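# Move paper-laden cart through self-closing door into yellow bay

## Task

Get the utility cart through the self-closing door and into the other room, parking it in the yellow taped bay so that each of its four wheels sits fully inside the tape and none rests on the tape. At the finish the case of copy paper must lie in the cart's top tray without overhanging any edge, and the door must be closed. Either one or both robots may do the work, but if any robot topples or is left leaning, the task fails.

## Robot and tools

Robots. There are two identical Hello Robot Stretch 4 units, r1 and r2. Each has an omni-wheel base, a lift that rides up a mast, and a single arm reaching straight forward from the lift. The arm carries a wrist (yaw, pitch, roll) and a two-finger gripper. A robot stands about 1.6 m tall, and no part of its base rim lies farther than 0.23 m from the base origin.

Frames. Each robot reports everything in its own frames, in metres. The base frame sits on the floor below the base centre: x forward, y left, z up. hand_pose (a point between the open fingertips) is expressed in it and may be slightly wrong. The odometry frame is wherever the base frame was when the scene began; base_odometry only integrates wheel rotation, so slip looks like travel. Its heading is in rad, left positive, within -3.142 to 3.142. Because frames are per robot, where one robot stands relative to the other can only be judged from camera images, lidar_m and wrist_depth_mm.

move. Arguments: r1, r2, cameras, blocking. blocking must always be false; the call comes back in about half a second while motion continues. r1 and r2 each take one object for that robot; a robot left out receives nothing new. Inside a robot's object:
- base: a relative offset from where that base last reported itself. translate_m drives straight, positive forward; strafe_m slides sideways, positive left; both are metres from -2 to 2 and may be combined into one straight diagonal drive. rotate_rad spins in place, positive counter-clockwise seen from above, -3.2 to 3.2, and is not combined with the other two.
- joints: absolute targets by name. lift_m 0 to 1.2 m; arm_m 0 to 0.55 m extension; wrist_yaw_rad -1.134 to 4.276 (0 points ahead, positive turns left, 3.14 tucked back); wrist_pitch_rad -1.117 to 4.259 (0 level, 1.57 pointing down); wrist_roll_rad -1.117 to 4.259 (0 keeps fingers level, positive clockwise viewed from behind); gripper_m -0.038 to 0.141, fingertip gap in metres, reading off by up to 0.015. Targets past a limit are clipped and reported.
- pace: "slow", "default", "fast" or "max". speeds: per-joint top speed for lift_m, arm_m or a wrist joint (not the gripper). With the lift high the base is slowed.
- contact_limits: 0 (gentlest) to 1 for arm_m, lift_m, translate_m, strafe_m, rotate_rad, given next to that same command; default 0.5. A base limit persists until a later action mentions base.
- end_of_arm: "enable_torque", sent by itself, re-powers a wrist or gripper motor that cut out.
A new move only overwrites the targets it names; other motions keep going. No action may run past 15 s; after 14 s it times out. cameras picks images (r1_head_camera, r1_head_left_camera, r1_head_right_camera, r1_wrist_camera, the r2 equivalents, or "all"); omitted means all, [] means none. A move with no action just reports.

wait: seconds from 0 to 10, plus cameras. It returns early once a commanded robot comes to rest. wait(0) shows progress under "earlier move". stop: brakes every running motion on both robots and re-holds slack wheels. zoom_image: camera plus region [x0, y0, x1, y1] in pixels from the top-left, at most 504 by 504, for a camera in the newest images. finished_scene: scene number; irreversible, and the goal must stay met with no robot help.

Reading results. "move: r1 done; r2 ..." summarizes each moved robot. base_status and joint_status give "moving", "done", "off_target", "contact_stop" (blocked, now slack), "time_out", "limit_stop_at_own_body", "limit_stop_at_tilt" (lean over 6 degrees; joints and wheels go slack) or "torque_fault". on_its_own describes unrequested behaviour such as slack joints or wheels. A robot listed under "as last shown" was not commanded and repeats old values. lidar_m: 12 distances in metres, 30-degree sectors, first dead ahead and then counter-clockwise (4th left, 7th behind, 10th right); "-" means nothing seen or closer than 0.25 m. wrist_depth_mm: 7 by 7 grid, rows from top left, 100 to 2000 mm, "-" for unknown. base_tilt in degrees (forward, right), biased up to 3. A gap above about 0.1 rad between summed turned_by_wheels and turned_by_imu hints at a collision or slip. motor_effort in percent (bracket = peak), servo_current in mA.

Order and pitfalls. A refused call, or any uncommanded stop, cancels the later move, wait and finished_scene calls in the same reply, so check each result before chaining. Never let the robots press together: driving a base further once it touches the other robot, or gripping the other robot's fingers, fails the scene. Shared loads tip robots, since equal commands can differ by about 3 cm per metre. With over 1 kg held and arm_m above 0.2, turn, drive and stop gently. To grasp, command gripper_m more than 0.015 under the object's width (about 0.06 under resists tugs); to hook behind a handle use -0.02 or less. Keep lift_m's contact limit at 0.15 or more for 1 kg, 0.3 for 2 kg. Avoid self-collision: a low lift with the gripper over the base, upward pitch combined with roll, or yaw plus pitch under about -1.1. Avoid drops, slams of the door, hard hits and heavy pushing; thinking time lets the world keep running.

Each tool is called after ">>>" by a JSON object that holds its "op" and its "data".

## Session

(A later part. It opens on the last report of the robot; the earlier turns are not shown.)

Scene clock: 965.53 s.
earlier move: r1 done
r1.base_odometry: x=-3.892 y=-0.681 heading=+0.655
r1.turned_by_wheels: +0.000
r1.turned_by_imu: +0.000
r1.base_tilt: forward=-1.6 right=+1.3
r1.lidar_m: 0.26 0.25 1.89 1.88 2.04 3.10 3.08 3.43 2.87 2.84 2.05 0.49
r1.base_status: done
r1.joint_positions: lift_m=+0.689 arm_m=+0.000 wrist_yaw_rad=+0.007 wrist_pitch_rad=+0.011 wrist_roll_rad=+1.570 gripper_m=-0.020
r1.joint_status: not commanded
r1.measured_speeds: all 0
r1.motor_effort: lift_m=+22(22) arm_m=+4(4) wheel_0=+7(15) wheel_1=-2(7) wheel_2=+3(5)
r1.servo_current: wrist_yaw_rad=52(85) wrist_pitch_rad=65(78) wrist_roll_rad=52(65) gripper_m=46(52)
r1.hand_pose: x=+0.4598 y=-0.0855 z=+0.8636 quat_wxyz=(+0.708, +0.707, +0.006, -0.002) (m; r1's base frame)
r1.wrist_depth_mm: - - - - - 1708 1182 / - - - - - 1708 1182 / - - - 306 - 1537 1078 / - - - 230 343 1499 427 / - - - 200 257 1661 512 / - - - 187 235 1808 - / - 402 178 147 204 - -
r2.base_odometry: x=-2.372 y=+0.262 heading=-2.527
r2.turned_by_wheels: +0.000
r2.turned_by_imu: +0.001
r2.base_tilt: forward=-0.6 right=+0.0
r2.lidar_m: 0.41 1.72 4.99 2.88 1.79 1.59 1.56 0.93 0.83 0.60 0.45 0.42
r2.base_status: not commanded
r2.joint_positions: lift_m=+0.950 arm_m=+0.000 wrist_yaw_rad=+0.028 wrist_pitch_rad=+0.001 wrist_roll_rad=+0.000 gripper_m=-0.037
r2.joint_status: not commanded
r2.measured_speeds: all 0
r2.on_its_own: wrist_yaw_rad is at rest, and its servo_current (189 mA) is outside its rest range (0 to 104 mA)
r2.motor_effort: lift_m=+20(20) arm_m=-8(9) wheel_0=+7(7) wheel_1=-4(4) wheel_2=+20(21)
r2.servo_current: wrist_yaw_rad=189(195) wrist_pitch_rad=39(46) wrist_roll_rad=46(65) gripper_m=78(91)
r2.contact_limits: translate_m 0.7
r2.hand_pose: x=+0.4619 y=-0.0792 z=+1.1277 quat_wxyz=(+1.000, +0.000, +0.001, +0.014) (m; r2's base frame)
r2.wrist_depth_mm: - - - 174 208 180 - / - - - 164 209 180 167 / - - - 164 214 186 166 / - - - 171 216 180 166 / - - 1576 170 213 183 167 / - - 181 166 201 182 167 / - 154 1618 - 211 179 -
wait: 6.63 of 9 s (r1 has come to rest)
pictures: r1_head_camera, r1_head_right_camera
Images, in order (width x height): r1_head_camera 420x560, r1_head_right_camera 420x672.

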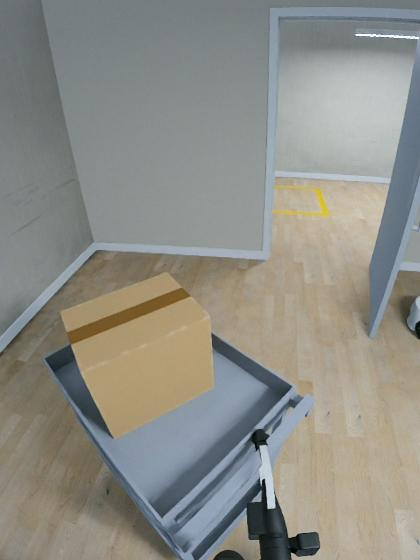

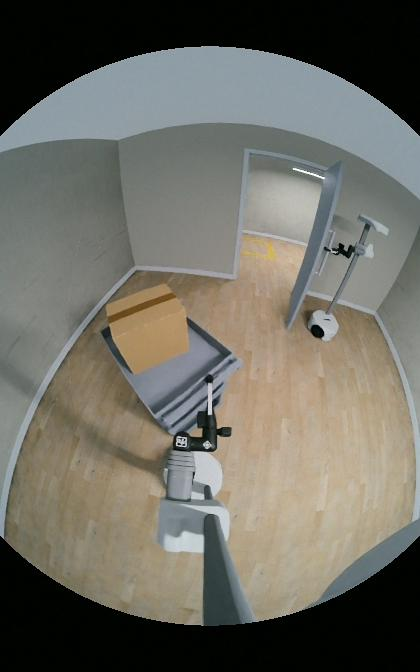

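>>> {"op": "move", "data": {"r1": {"base":{"translate_m":0.2,"strafe_m":-0.45},"pace":"slow"}, "blocking": false, "cameras": []}}

>>> {"op": "wait", "data": {"seconds": 9, "cameras": []}}

>>> {"op": "move", "data": {"r1": {"base":{"rotate_rad":0.8},"pace":"slow"}, "blocking": false, "cameras": []}}

>>> {"op": "wait", "data": {"seconds": 9, "cameras": ["r1_head_camera","r1_head_right_camera"]}}

Scene clock: 971.47 s.
move: r1 moving
r1.base_odometry: x=-3.881 y=-0.687 heading=+0.656
r1.turned_by_wheels: +0.001
r1.turned_by_imu: +0.001
r1.base_tilt: forward=-1.6 right=+1.3
r1.lidar_m: 0.25 0.25 1.88 1.89 2.05 3.12 3.07 3.42 2.87 2.85 2.02 0.50
r1.base_status: translate_m moving; strafe_m moving
r1.joint_positions: lift_m=+0.689 arm_m=+0.000 wrist_yaw_rad=+0.007 wrist_pitch_rad=+0.011 wrist_roll_rad=+1.570 gripper_m=-0.020
r1.joint_status: not commanded
r1.measured_speeds: translate_m=+0.019 strafe_m=-0.046 rotate_rad=-0.001 lift_m=+0.000 arm_m=+0.000 wrist_yaw_rad=+0.000 wrist_pitch_rad=+0.000 wrist_roll_rad=+0.000
r1.motor_effort: lift_m=+22(22) arm_m=+4(4) wheel_0=+15(15) wheel_1=-2(6) wheel_2=+1(3)
r1.servo_current: wrist_yaw_rad=59(59) wrist_pitch_rad=65(72) wrist_roll_rad=65(65) gripper_m=39(46)
r1.hand_pose: x=+0.4598 y=-0.0855 z=+0.8636 quat_wxyz=(+0.708, +0.707, +0.006, -0.002) (m; r1's base frame)
r1.wrist_depth_mm: - - - - - 1618 1182 / - - - - - 1661 1182 / - - - 315 - 1618 1138 / - - - 230 340 1537 433 / - - - 200 259 1708 1281 / - - - 187 236 1708 - / - 399 179 127 202 - -
r2.base_odometry: x=-2.372 y=+0.262 heading=-2.527
r2.turned_by_wheels: +0.000
r2.turned_by_imu: +0.000
r2.base_tilt: forward=-0.6 right=+0.1
r2.lidar_m: 0.38 1.72 4.97 2.91 1.79 1.60 1.55 0.94 0.84 0.62 0.46 0.42
r2.base_status: not commanded
r2.joint_positions: lift_m=+0.950 arm_m=+0.000 wrist_yaw_rad=+0.028 wrist_pitch_rad=+0.001 wrist_roll_rad=+0.000 gripper_m=-0.037
r2.joint_status: not commanded
r2.measured_speeds: all 0
r2.motor_effort: lift_m=+20(20) arm_m=-8(8) wheel_0=+6(7) wheel_1=-3(4) wheel_2=+20(21)
r2.servo_current: wrist_yaw_rad=176(202) wrist_pitch_rad=46(46) wrist_roll_rad=52(52) gripper_m=85(85)
r2.contact_limits: translate_m 0.7
r2.hand_pose: x=+0.4619 y=-0.0792 z=+1.1277 quat_wxyz=(+1.000, +0.000, +0.001, +0.014) (m; r2's base frame)
r2.wrist_depth_mm: - - - 174 208 179 - / - - - 164 209 180 167 / - - - 164 215 185 166 / - - - 170 216 180 167 / - - 1618 171 213 183 167 / - - 181 166 201 181 167 / - 154 1618 - 211 178 -
pictures: none
No camera images: "cameras" was empty.

Scene clock: 977.17 s.
earlier move: r1 done
r1.base_odometry: x=-3.460 y=-0.916 heading=+0.655
r1.turned_by_wheels: +0.000
r1.turned_by_imu: +0.002
r1.base_tilt: forward=-1.6 right=+1.3
r1.lidar_m: 0.26 0.25 0.50 2.28 2.54 3.39 3.33 3.03 2.49 2.45 2.71 0.51
r1.base_status: done
r1.joint_positions: lift_m=+0.689 arm_m=+0.000 wrist_yaw_rad=+0.020 wrist_pitch_rad=+0.011 wrist_roll_rad=+1.570 gripper_m=-0.020
r1.joint_status: not commanded
r1.measured_speeds: all 0
r1.on_its_own: wrist_yaw_rad is at rest, and its servo_current (111 mA) is outside its rest range (0 to 104 mA)
r1.motor_effort: lift_m=+22(22) arm_m=+4(4) wheel_0=+7(21) wheel_1=-1(6) wheel_2=-2(6)
r1.servo_current: wrist_yaw_rad=111(150) wrist_pitch_rad=72(78) wrist_roll_rad=52(65) gripper_m=39(52)
r1.hand_pose: x=+0.4609 y=-0.0816 z=+0.8636 quat_wxyz=(+0.708, +0.707, +0.011, +0.003) (m; r1's base frame)
r1.wrist_depth_mm: - - - - - 1661 1182 / - - - - - 1708 1182 / - - - - - 1708 1229 / - - - 336 373 373 377 / - - - 201 314 1576 1205 / - - - 185 240 1708 1255 / - - 179 - 176 517 -
r2.base_odometry: x=-2.372 y=+0.262 heading=-2.527
r2.turned_by_wheels: +0.000
r2.turned_by_imu: +0.001
r2.base_tilt: forward=-0.6 right=+0.0
r2.lidar_m: 0.39 1.25 1.60 2.87 1.78 1.58 1.55 0.92 0.84 0.60 0.45 0.43
r2.base_status: not commanded
r2.joint_positions: lift_m=+0.950 arm_m=+0.000 wrist_yaw_rad=+0.028 wrist_pitch_rad=+0.001 wrist_roll_rad=+0.000 gripper_m=-0.037
r2.joint_status: not commanded
r2.measured_speeds: all 0
r2.on_its_own: wrist_yaw_rad is at rest, and its servo_current (189 mA) is outside its rest range (0 to 104 mA)
r2.motor_effort: lift_m=+20(20) arm_m=-8(9) wheel_0=+7(7) wheel_1=-3(4) wheel_2=+20(21)
r2.servo_current: wrist_yaw_rad=189(202) wrist_pitch_rad=39(46) wrist_roll_rad=52(65) gripper_m=85(91)
r2.contact_limits: translate_m 0.7
r2.hand_pose: x=+0.4619 y=-0.0792 z=+1.1277 quat_wxyz=(+1.000, +0.000, +0.001, +0.014) (m; r2's base frame)
r2.wrist_depth_mm: - - - 174 206 179 - / - - - 163 208 180 167 / - - - 164 214 185 165 / - - - 171 216 180 166 / - 1205 - 170 213 183 168 / 1042 1008 179 166 200 181 168 / - 144 - - 211 178 -
wait: 5.70 of 9 s (r1 has come to rest)
pictures: none
No camera images: "cameras" was empty.

Scene clock: 977.67 s.
move: r1 moving
r1.base_odometry: x=-3.460 y=-0.916 heading=+0.779
r1.turned_by_wheels: +0.124
r1.turned_by_imu: +0.124
r1.base_tilt: forward=-1.6 right=+1.3
r1.lidar_m: 0.25 0.25 2.27 2.27 2.71 3.33 3.35 2.79 2.46 2.46 1.59 0.51
r1.base_status: rotate_rad moving
r1.joint_positions: lift_m=+0.689 arm_m=+0.000 wrist_yaw_rad=-0.008 wrist_pitch_rad=+0.011 wrist_roll_rad=+1.570 gripper_m=-0.020
r1.joint_status: not commanded
r1.measured_speeds: translate_m=+0.000 strafe_m=-0.001 rotate_rad=+0.484 lift_m=+0.000 arm_m=+0.000 wrist_yaw_rad=-0.081 wrist_pitch_rad=+0.000 wrist_roll_rad=+0.000
r1.motor_effort: lift_m=+22(22) arm_m=+4(4) wheel_0=-13(13) wheel_1=-4(5) wheel_2=-15(15)
r1.servo_current: wrist_yaw_rad=39(130) wrist_pitch_rad=65(72) wrist_roll_rad=52(59) gripper_m=46(46)
r1.hand_pose: x=+0.4585 y=-0.0898 z=+0.8636 quat_wxyz=(+0.708, +0.707, +0.001, -0.007) (m; r1's base frame)
r1.wrist_depth_mm: - - - - - 1708 1138 / - - - - - 1756 1182 / - - - 334 - 1661 1182 / - - - 338 355 359 364 / - - - 200 278 1708 1229 / - - 190 186 182 1537 1255 / - - 181 - 191 525 -
r2.base_odometry: x=-2.372 y=+0.262 heading=-2.527
r2.turned_by_wheels: +0.000
r2.turned_by_imu: +0.000
r2.base_tilt: forward=-0.6 right=+0.0
r2.lidar_m: 0.37 1.26 1.61 2.85 1.80 1.58 1.54 0.92 0.83 0.60 0.45 0.41
r2.base_status: not commanded
r2.joint_positions: lift_m=+0.950 arm_m=+0.000 wrist_yaw_rad=+0.028 wrist_pitch_rad=+0.001 wrist_roll_rad=+0.000 gripper_m=-0.037
r2.joint_status: not commanded
r2.measured_speeds: all 0
r2.motor_effort: lift_m=+20(20) arm_m=-8(8) wheel_0=+7(7) wheel_1=-3(4) wheel_2=+20(21)
r2.servo_current: wrist_yaw_rad=182(195) wrist_pitch_rad=39(46) wrist_roll_rad=46(52) gripper_m=85(85)
r2.contact_limits: translate_m 0.7
r2.hand_pose: x=+0.4619 y=-0.0792 z=+1.1277 quat_wxyz=(+1.000, +0.000, +0.001, +0.014) (m; r2's base frame)
r2.wrist_depth_mm: - - - 174 207 180 - / - - - 163 208 180 166 / - - - 164 214 185 165 / - - - 171 216 180 167 / - 1229 1281 170 213 183 167 / 1042 1160 179 165 200 181 167 / - 145 - - 211 178 -
pictures: none
No camera images: "cameras" was empty.

Scene clock: 979.23 s.
earlier move: r1 done
r1.base_odometry: x=-3.460 y=-0.916 heading=+1.455
r1.turned_by_wheels: +0.675
r1.turned_by_imu: +0.621
r1.base_tilt: forward=-1.6 right=+1.3
r1.lidar_m: 0.39 0.42 2.29 2.87 3.37 3.39 2.66 2.45 2.47 1.57 1.45 0.44
r1.base_status: done
r1.joint_positions: lift_m=+0.689 arm_m=+0.000 wrist_yaw_rad=+0.003 wrist_pitch_rad=+0.011 wrist_roll_rad=+1.570 gripper_m=-0.020
r1.joint_status: not commanded
r1.measured_speeds: all 0
r1.motor_effort: lift_m=+22(22) arm_m=-4(4) wheel_0=-6(25) wheel_1=-2(11) wheel_2=+0(27)
r1.servo_current: wrist_yaw_rad=39(169) wrist_pitch_rad=65(72) wrist_roll_rad=52(59) gripper_m=46(52)
r1.hand_pose: x=+0.4595 y=-0.0867 z=+0.8636 quat_wxyz=(+0.708, +0.707, +0.005, -0.003) (m; r1's base frame)
r1.wrist_depth_mm: - - - 236 237 246 248 / - - - 236 237 1756 1229 / - - - 235 237 - - / - 430 436 236 237 - - / - 445 445 175 236 - - / - 462 452 184 236 - - / - 469 182 145 236 - -
r2.base_odometry: x=-2.372 y=+0.262 heading=-2.527
r2.turned_by_wheels: +0.000
r2.turned_by_imu: +0.000
r2.base_tilt: forward=-0.6 right=+0.0
r2.lidar_m: 0.39 1.46 1.59 2.85 1.78 1.59 1.54 0.95 0.83 0.63 0.46 0.41
r2.base_status: not commanded
r2.joint_positions: lift_m=+0.950 arm_m=+0.000 wrist_yaw_rad=+0.028 wrist_pitch_rad=+0.001 wrist_roll_rad=+0.000 gripper_m=-0.037
r2.joint_status: not commanded
r2.measured_speeds: all 0
r2.on_its_own: wrist_yaw_rad is at rest, and its servo_current (195 mA) is outside its rest range (0 to 104 mA)
r2.motor_effort: lift_m=+20(20) arm_m=-8(9) wheel_0=+6(7) wheel_1=-3(4) wheel_2=+20(21)
r2.servo_current: wrist_yaw_rad=195(202) wrist_pitch_rad=39(46) wrist_roll_rad=46(59) gripper_m=85(91)
r2.contact_limits: translate_m 0.7
r2.hand_pose: x=+0.4619 y=-0.0792 z=+1.1277 quat_wxyz=(+1.000, +0.000, +0.001, +0.014) (m; r2's base frame)
r2.wrist_depth_mm: - - - 174 207 179 - / - - - 164 209 181 167 / - - - 165 215 185 165 / - - - 171 216 180 166 / - - 1336 171 213 183 167 / - 1182 179 166 201 181 167 / - 154 - - 211 178 -
wait: 1.57 of 9 s (r1 has come to rest)
pictures: r1_head_camera, r1_head_right_camera
Images, in order (width x height): r1_head_camera 420x560, r1_head_right_camera 420x672.

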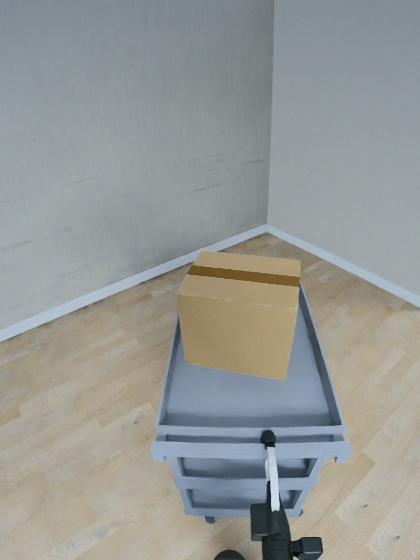

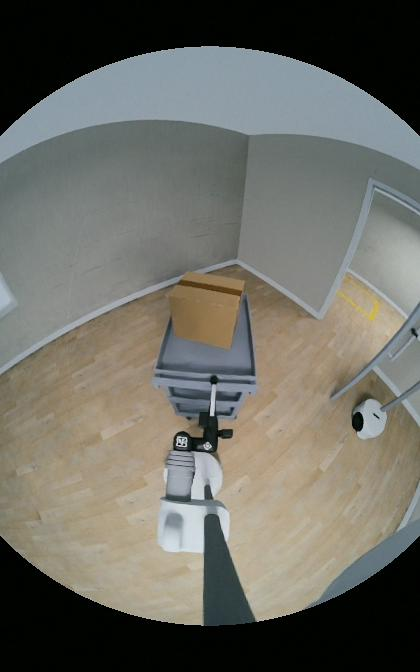

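>>> {"op": "move", "data": {"r1": {"base":{"translate_m":0.05,"strafe_m":-0.65},"pace":"slow"}, "blocking": false, "cameras": []}}

>>> {"op": "wait", "data": {"seconds": 9, "cameras": ["r1_head_camera"]}}

>>> {"op": "move", "data": {"r1": {"base":{"rotate_rad":0.8},"pace":"slow"}, "blocking": false, "cameras": []}}

>>> {"op": "wait", "data": {"seconds": 9, "cameras": ["r1_head_camera","r1_head_right_camera","r2_head_left_camera"]}}

Scene clock: 985.67 s.
move: r1 moving
r1.base_odometry: x=-3.446 y=-0.916 heading=+1.455
r1.turned_by_wheels: +0.000
r1.turned_by_imu: +0.000
r1.base_tilt: forward=-1.6 right=+1.2
r1.lidar_m: 0.40 0.39 2.33 2.89 3.36 3.39 2.67 2.43 2.48 1.57 1.47 0.42
r1.base_status: translate_m moving; strafe_m moving
r1.joint_positions: lift_m=+0.689 arm_m=+0.000 wrist_yaw_rad=+0.003 wrist_pitch_rad=+0.011 wrist_roll_rad=+1.570 gripper_m=-0.020
r1.joint_status: not commanded
r1.measured_speeds: translate_m=+0.004 strafe_m=-0.054 rotate_rad=+0.001 lift_m=+0.000 arm_m=+0.000 wrist_yaw_rad=+0.000 wrist_pitch_rad=+0.000 wrist_roll_rad=+0.000
r1.motor_effort: lift_m=+22(22) arm_m=-3(4) wheel_0=+9(9) wheel_1=-6(7) wheel_2=-4(4)
r1.servo_current: wrist_yaw_rad=52(52) wrist_pitch_rad=59(72) wrist_roll_rad=52(59) gripper_m=46(46)
r1.hand_pose: x=+0.4595 y=-0.0867 z=+0.8636 quat_wxyz=(+0.708, +0.707, +0.005, -0.003) (m; r1's base frame)
r1.wrist_depth_mm: - - - 229 229 239 241 / - - - 229 231 1708 1205 / - - - 231 233 - - / - 430 433 232 234 - - / - 439 445 232 235 - - / - 466 459 185 235 - - / - 484 179 145 237 - -
r2.base_odometry: x=-2.372 y=+0.262 heading=-2.527
r2.turned_by_wheels: +0.000
r2.turned_by_imu: +0.000
r2.base_tilt: forward=-0.6 right=+0.0
r2.lidar_m: 0.40 1.48 1.60 2.90 1.80 1.60 1.57 0.96 0.83 0.63 0.45 0.41
r2.base_status: not commanded
r2.joint_positions: lift_m=+0.950 arm_m=+0.000 wrist_yaw_rad=+0.028 wrist_pitch_rad=+0.001 wrist_roll_rad=+0.000 gripper_m=-0.037
r2.joint_status: not commanded
r2.measured_speeds: all 0
r2.motor_effort: lift_m=+20(20) arm_m=-8(8) wheel_0=+7(7) wheel_1=-3(4) wheel_2=+21(21)
r2.servo_current: wrist_yaw_rad=195(202) wrist_pitch_rad=39(46) wrist_roll_rad=52(52) gripper_m=85(91)
r2.contact_limits: translate_m 0.7
r2.hand_pose: x=+0.4619 y=-0.0792 z=+1.1277 quat_wxyz=(+1.000, +0.000, +0.001, +0.014) (m; r2's base frame)
r2.wrist_depth_mm: - - - 174 208 179 - / - - - 164 209 181 167 / - - - 164 214 185 165 / - - - 170 216 180 166 / - - 1366 171 213 183 167 / - 1182 179 166 200 182 167 / - 154 - - 211 178 -
pictures: none
No camera images: "cameras" was empty.

Scene clock: 992.87 s.
earlier move: r1 done
r1.base_odometry: x=-2.808 y=-0.941 heading=+1.455
r1.turned_by_wheels: +0.000
r1.turned_by_imu: +0.001
r1.base_tilt: forward=-1.6 right=+1.3
r1.lidar_m: 0.25 0.25 2.68 3.34 3.89 3.44 2.28 2.10 2.12 0.92 0.87 0.51
r1.base_status: done
r1.joint_positions: lift_m=+0.689 arm_m=+0.000 wrist_yaw_rad=+0.007 wrist_pitch_rad=+0.011 wrist_roll_rad=+1.570 gripper_m=-0.020
r1.joint_status: not commanded
r1.measured_speeds: all 0
r1.motor_effort: lift_m=+22(22) arm_m=-4(4) wheel_0=+7(14) wheel_1=-1(7) wheel_2=+0(6)
r1.servo_current: wrist_yaw_rad=78(78) wrist_pitch_rad=65(78) wrist_roll_rad=46(65) gripper_m=46(52)
r1.hand_pose: x=+0.4599 y=-0.0853 z=+0.8636 quat_wxyz=(+0.708, +0.707, +0.007, -0.002) (m; r1's base frame)
r1.wrist_depth_mm: - - - - - 1661 1205 / - - - - - 1708 1229 / - - - 274 - 1618 1138 / - - - 237 345 355 359 / - - - 263 271 1756 1281 / - - - 186 230 1756 - / - - 179 - 201 - -
r2.base_odometry: x=-2.372 y=+0.262 heading=-2.527
r2.turned_by_wheels: +0.000
r2.turned_by_imu: +0.001
r2.base_tilt: forward=-0.6 right=+0.1
r2.lidar_m: 0.39 0.93 0.93 2.88 1.80 1.60 1.55 0.93 0.83 0.63 0.45 0.42
r2.base_status: not commanded
r2.joint_positions: lift_m=+0.950 arm_m=+0.000 wrist_yaw_rad=+0.028 wrist_pitch_rad=+0.001 wrist_roll_rad=+0.000 gripper_m=-0.037
r2.joint_status: not commanded
r2.measured_speeds: all 0
r2.on_its_own: wrist_yaw_rad is at rest, and its servo_current (182 mA) is outside its rest range (0 to 104 mA)
r2.motor_effort: lift_m=+20(20) arm_m=-8(9) wheel_0=+7(7) wheel_1=-4(4) wheel_2=+21(21)
r2.servo_current: wrist_yaw_rad=182(202) wrist_pitch_rad=46(46) wrist_roll_rad=39(59) gripper_m=85(91)
r2.contact_limits: translate_m 0.7
r2.hand_pose: x=+0.4619 y=-0.0792 z=+1.1277 quat_wxyz=(+1.000, +0.000, +0.001, +0.014) (m; r2's base frame)
r2.wrist_depth_mm: - - - 174 207 179 - / - - - 164 209 181 167 / - - - 164 214 185 165 / - - - 171 216 180 167 / - 1098 1008 171 213 183 167 / - 1042 181 166 200 182 167 / 715 137 - - 211 178 -
wait: 7.20 of 9 s (r1 has come to rest)
pictures: r1_head_camera
Images, in order (width x height): r1_head_camera 420x560.

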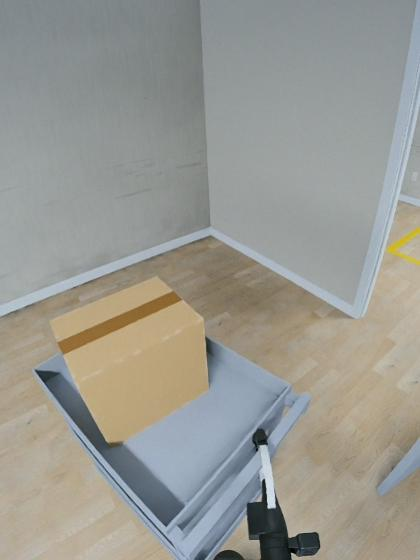

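Scene clock: 993.37 s.
move: r1 moving
r1.base_odometry: x=-2.808 y=-0.941 heading=+1.578
r1.turned_by_wheels: +0.123
r1.turned_by_imu: +0.123
r1.base_tilt: forward=-1.6 right=+1.3
r1.lidar_m: 0.25 0.25 2.76 3.76 3.90 3.00 2.20 2.08 2.18 0.91 0.88 0.47
r1.base_status: rotate_rad moving
r1.joint_positions: lift_m=+0.689 arm_m=+0.000 wrist_yaw_rad=-0.014 wrist_pitch_rad=+0.011 wrist_roll_rad=+1.570 gripper_m=-0.020
r1.joint_status: not commanded
r1.measured_speeds: translate_m=+0.001 strafe_m=+0.000 rotate_rad=+0.476 lift_m=+0.000 arm_m=+0.000 wrist_yaw_rad=-0.093 wrist_pitch_rad=+0.000 wrist_roll_rad=+0.000
r1.motor_effort: lift_m=+22(22) arm_m=-1(4) wheel_0=-15(15) wheel_1=-7(8) wheel_2=-14(14)
r1.servo_current: wrist_yaw_rad=98(98) wrist_pitch_rad=59(65) wrist_roll_rad=39(52) gripper_m=46(46)
r1.hand_pose: x=+0.4580 y=-0.0916 z=+0.8636 quat_wxyz=(+0.707, +0.707, -0.001, -0.009) (m; r1's base frame)
r1.wrist_depth_mm: - - - - - 1661 1205 / - - - 307 - 1708 1229 / - - - 260 - 1499 1160 / - - - 224 319 1537 427 / - - - 253 253 1708 1281 / - - 190 187 182 1576 - / - 394 387 144 200 - -
r2.base_odometry: x=-2.372 y=+0.262 heading=-2.527
r2.turned_by_wheels: +0.000
r2.turned_by_imu: +0.000
r2.base_tilt: forward=-0.6 right=+0.0
r2.lidar_m: 0.39 0.96 0.93 2.87 1.79 1.59 1.53 0.94 0.84 0.63 0.47 0.41
r2.base_status: not commanded
r2.joint_positions: lift_m=+0.950 arm_m=+0.000 wrist_yaw_rad=+0.028 wrist_pitch_rad=+0.001 wrist_roll_rad=+0.000 gripper_m=-0.037
r2.joint_status: not commanded
r2.measured_speeds: all 0
r2.motor_effort: lift_m=+20(20) arm_m=-8(8) wheel_0=+6(7) wheel_1=-4(4) wheel_2=+20(21)
r2.servo_current: wrist_yaw_rad=195(195) wrist_pitch_rad=46(46) wrist_roll_rad=46(59) gripper_m=78(85)
r2.contact_limits: translate_m 0.7
r2.hand_pose: x=+0.4619 y=-0.0792 z=+1.1277 quat_wxyz=(+1.000, +0.000, +0.001, +0.014) (m; r2's base frame)
r2.wrist_depth_mm: - - - 173 207 179 - / - - - 164 209 180 167 / - - - 164 215 186 165 / - - - 171 216 179 166 / - 1098 1025 171 213 183 167 / - 1060 181 166 200 181 168 / 759 144 - - 211 178 -
pictures: none
No camera images: "cameras" was empty.

Scene clock: 994.93 s.
earlier move: r1 done
r1.base_odometry: x=-2.808 y=-0.941 heading=+2.254
r1.turned_by_wheels: +0.676
r1.turned_by_imu: +0.659
r1.base_tilt: forward=-1.5 right=+1.3
r1.lidar_m: 0.42 0.47 3.96 3.90 2.67 2.12 2.07 2.23 0.93 0.89 2.02 0.40
r1.base_status: done
r1.joint_positions: lift_m=+0.689 arm_m=+0.000 wrist_yaw_rad=+0.002 wrist_pitch_rad=+0.011 wrist_roll_rad=+1.570 gripper_m=-0.020
r1.joint_status: not commanded
r1.measured_speeds: all 0
r1.motor_effort: lift_m=+22(22) arm_m=-4(4) wheel_0=-6(20) wheel_1=-3(10) wheel_2=+0(23)
r1.servo_current: wrist_yaw_rad=39(150) wrist_pitch_rad=65(72) wrist_roll_rad=39(59) gripper_m=39(46)
r1.hand_pose: x=+0.4595 y=-0.0868 z=+0.8636 quat_wxyz=(+0.708, +0.707, +0.005, -0.003) (m; r1's base frame)
r1.wrist_depth_mm: - - - - 200 1464 - / - - - - 207 - - / - 413 418 153 214 - - / - 430 433 158 221 - - / - 469 466 165 229 - - / - 517 488 172 235 - - / - - 179 143 247 128 -
r2.base_odometry: x=-2.372 y=+0.262 heading=-2.527
r2.turned_by_wheels: +0.000
r2.turned_by_imu: +0.000
r2.base_tilt: forward=-0.7 right=+0.0
r2.lidar_m: 0.39 0.92 0.94 2.89 1.81 1.58 1.53 0.95 0.84 0.63 0.47 0.43
r2.base_status: not commanded
r2.joint_positions: lift_m=+0.950 arm_m=+0.000 wrist_yaw_rad=+0.028 wrist_pitch_rad=+0.001 wrist_roll_rad=+0.000 gripper_m=-0.037
r2.joint_status: not commanded
r2.measured_speeds: all 0
r2.on_its_own: wrist_yaw_rad is at rest, and its servo_current (189 mA) is outside its rest range (0 to 104 mA)
r2.motor_effort: lift_m=+20(20) arm_m=-8(9) wheel_0=+6(7) wheel_1=-3(4) wheel_2=+20(21)
r2.servo_current: wrist_yaw_rad=189(195) wrist_pitch_rad=39(46) wrist_roll_rad=52(59) gripper_m=85(91)
r2.contact_limits: translate_m 0.7
r2.hand_pose: x=+0.4619 y=-0.0792 z=+1.1277 quat_wxyz=(+1.000, +0.000, +0.001, +0.014) (m; r2's base frame)
r2.wrist_depth_mm: - - - 174 208 179 - / - - - 163 209 181 167 / - - - 164 215 185 165 / - - - 171 216 180 166 / - - 1255 170 213 183 167 / 1205 1008 180 166 200 181 168 / - 154 - - 211 178 -
wait: 1.57 of 9 s (r1 has come to rest)
pictures: r1_head_camera, r1_head_right_camera, r2_head_left_camera
Images, in order (width x height): r1_head_camera 420x560, r1_head_right_camera 420x672, r2_head_left_camera 420x672.

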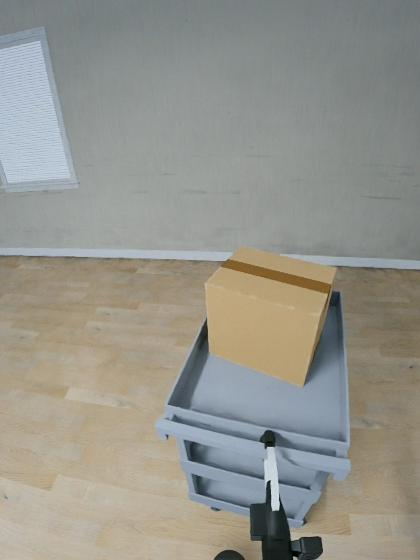

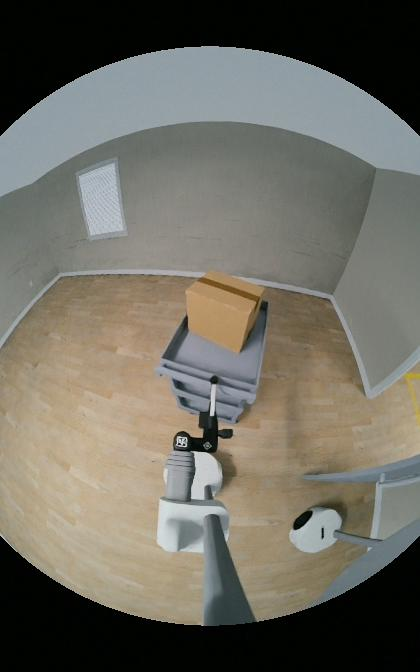

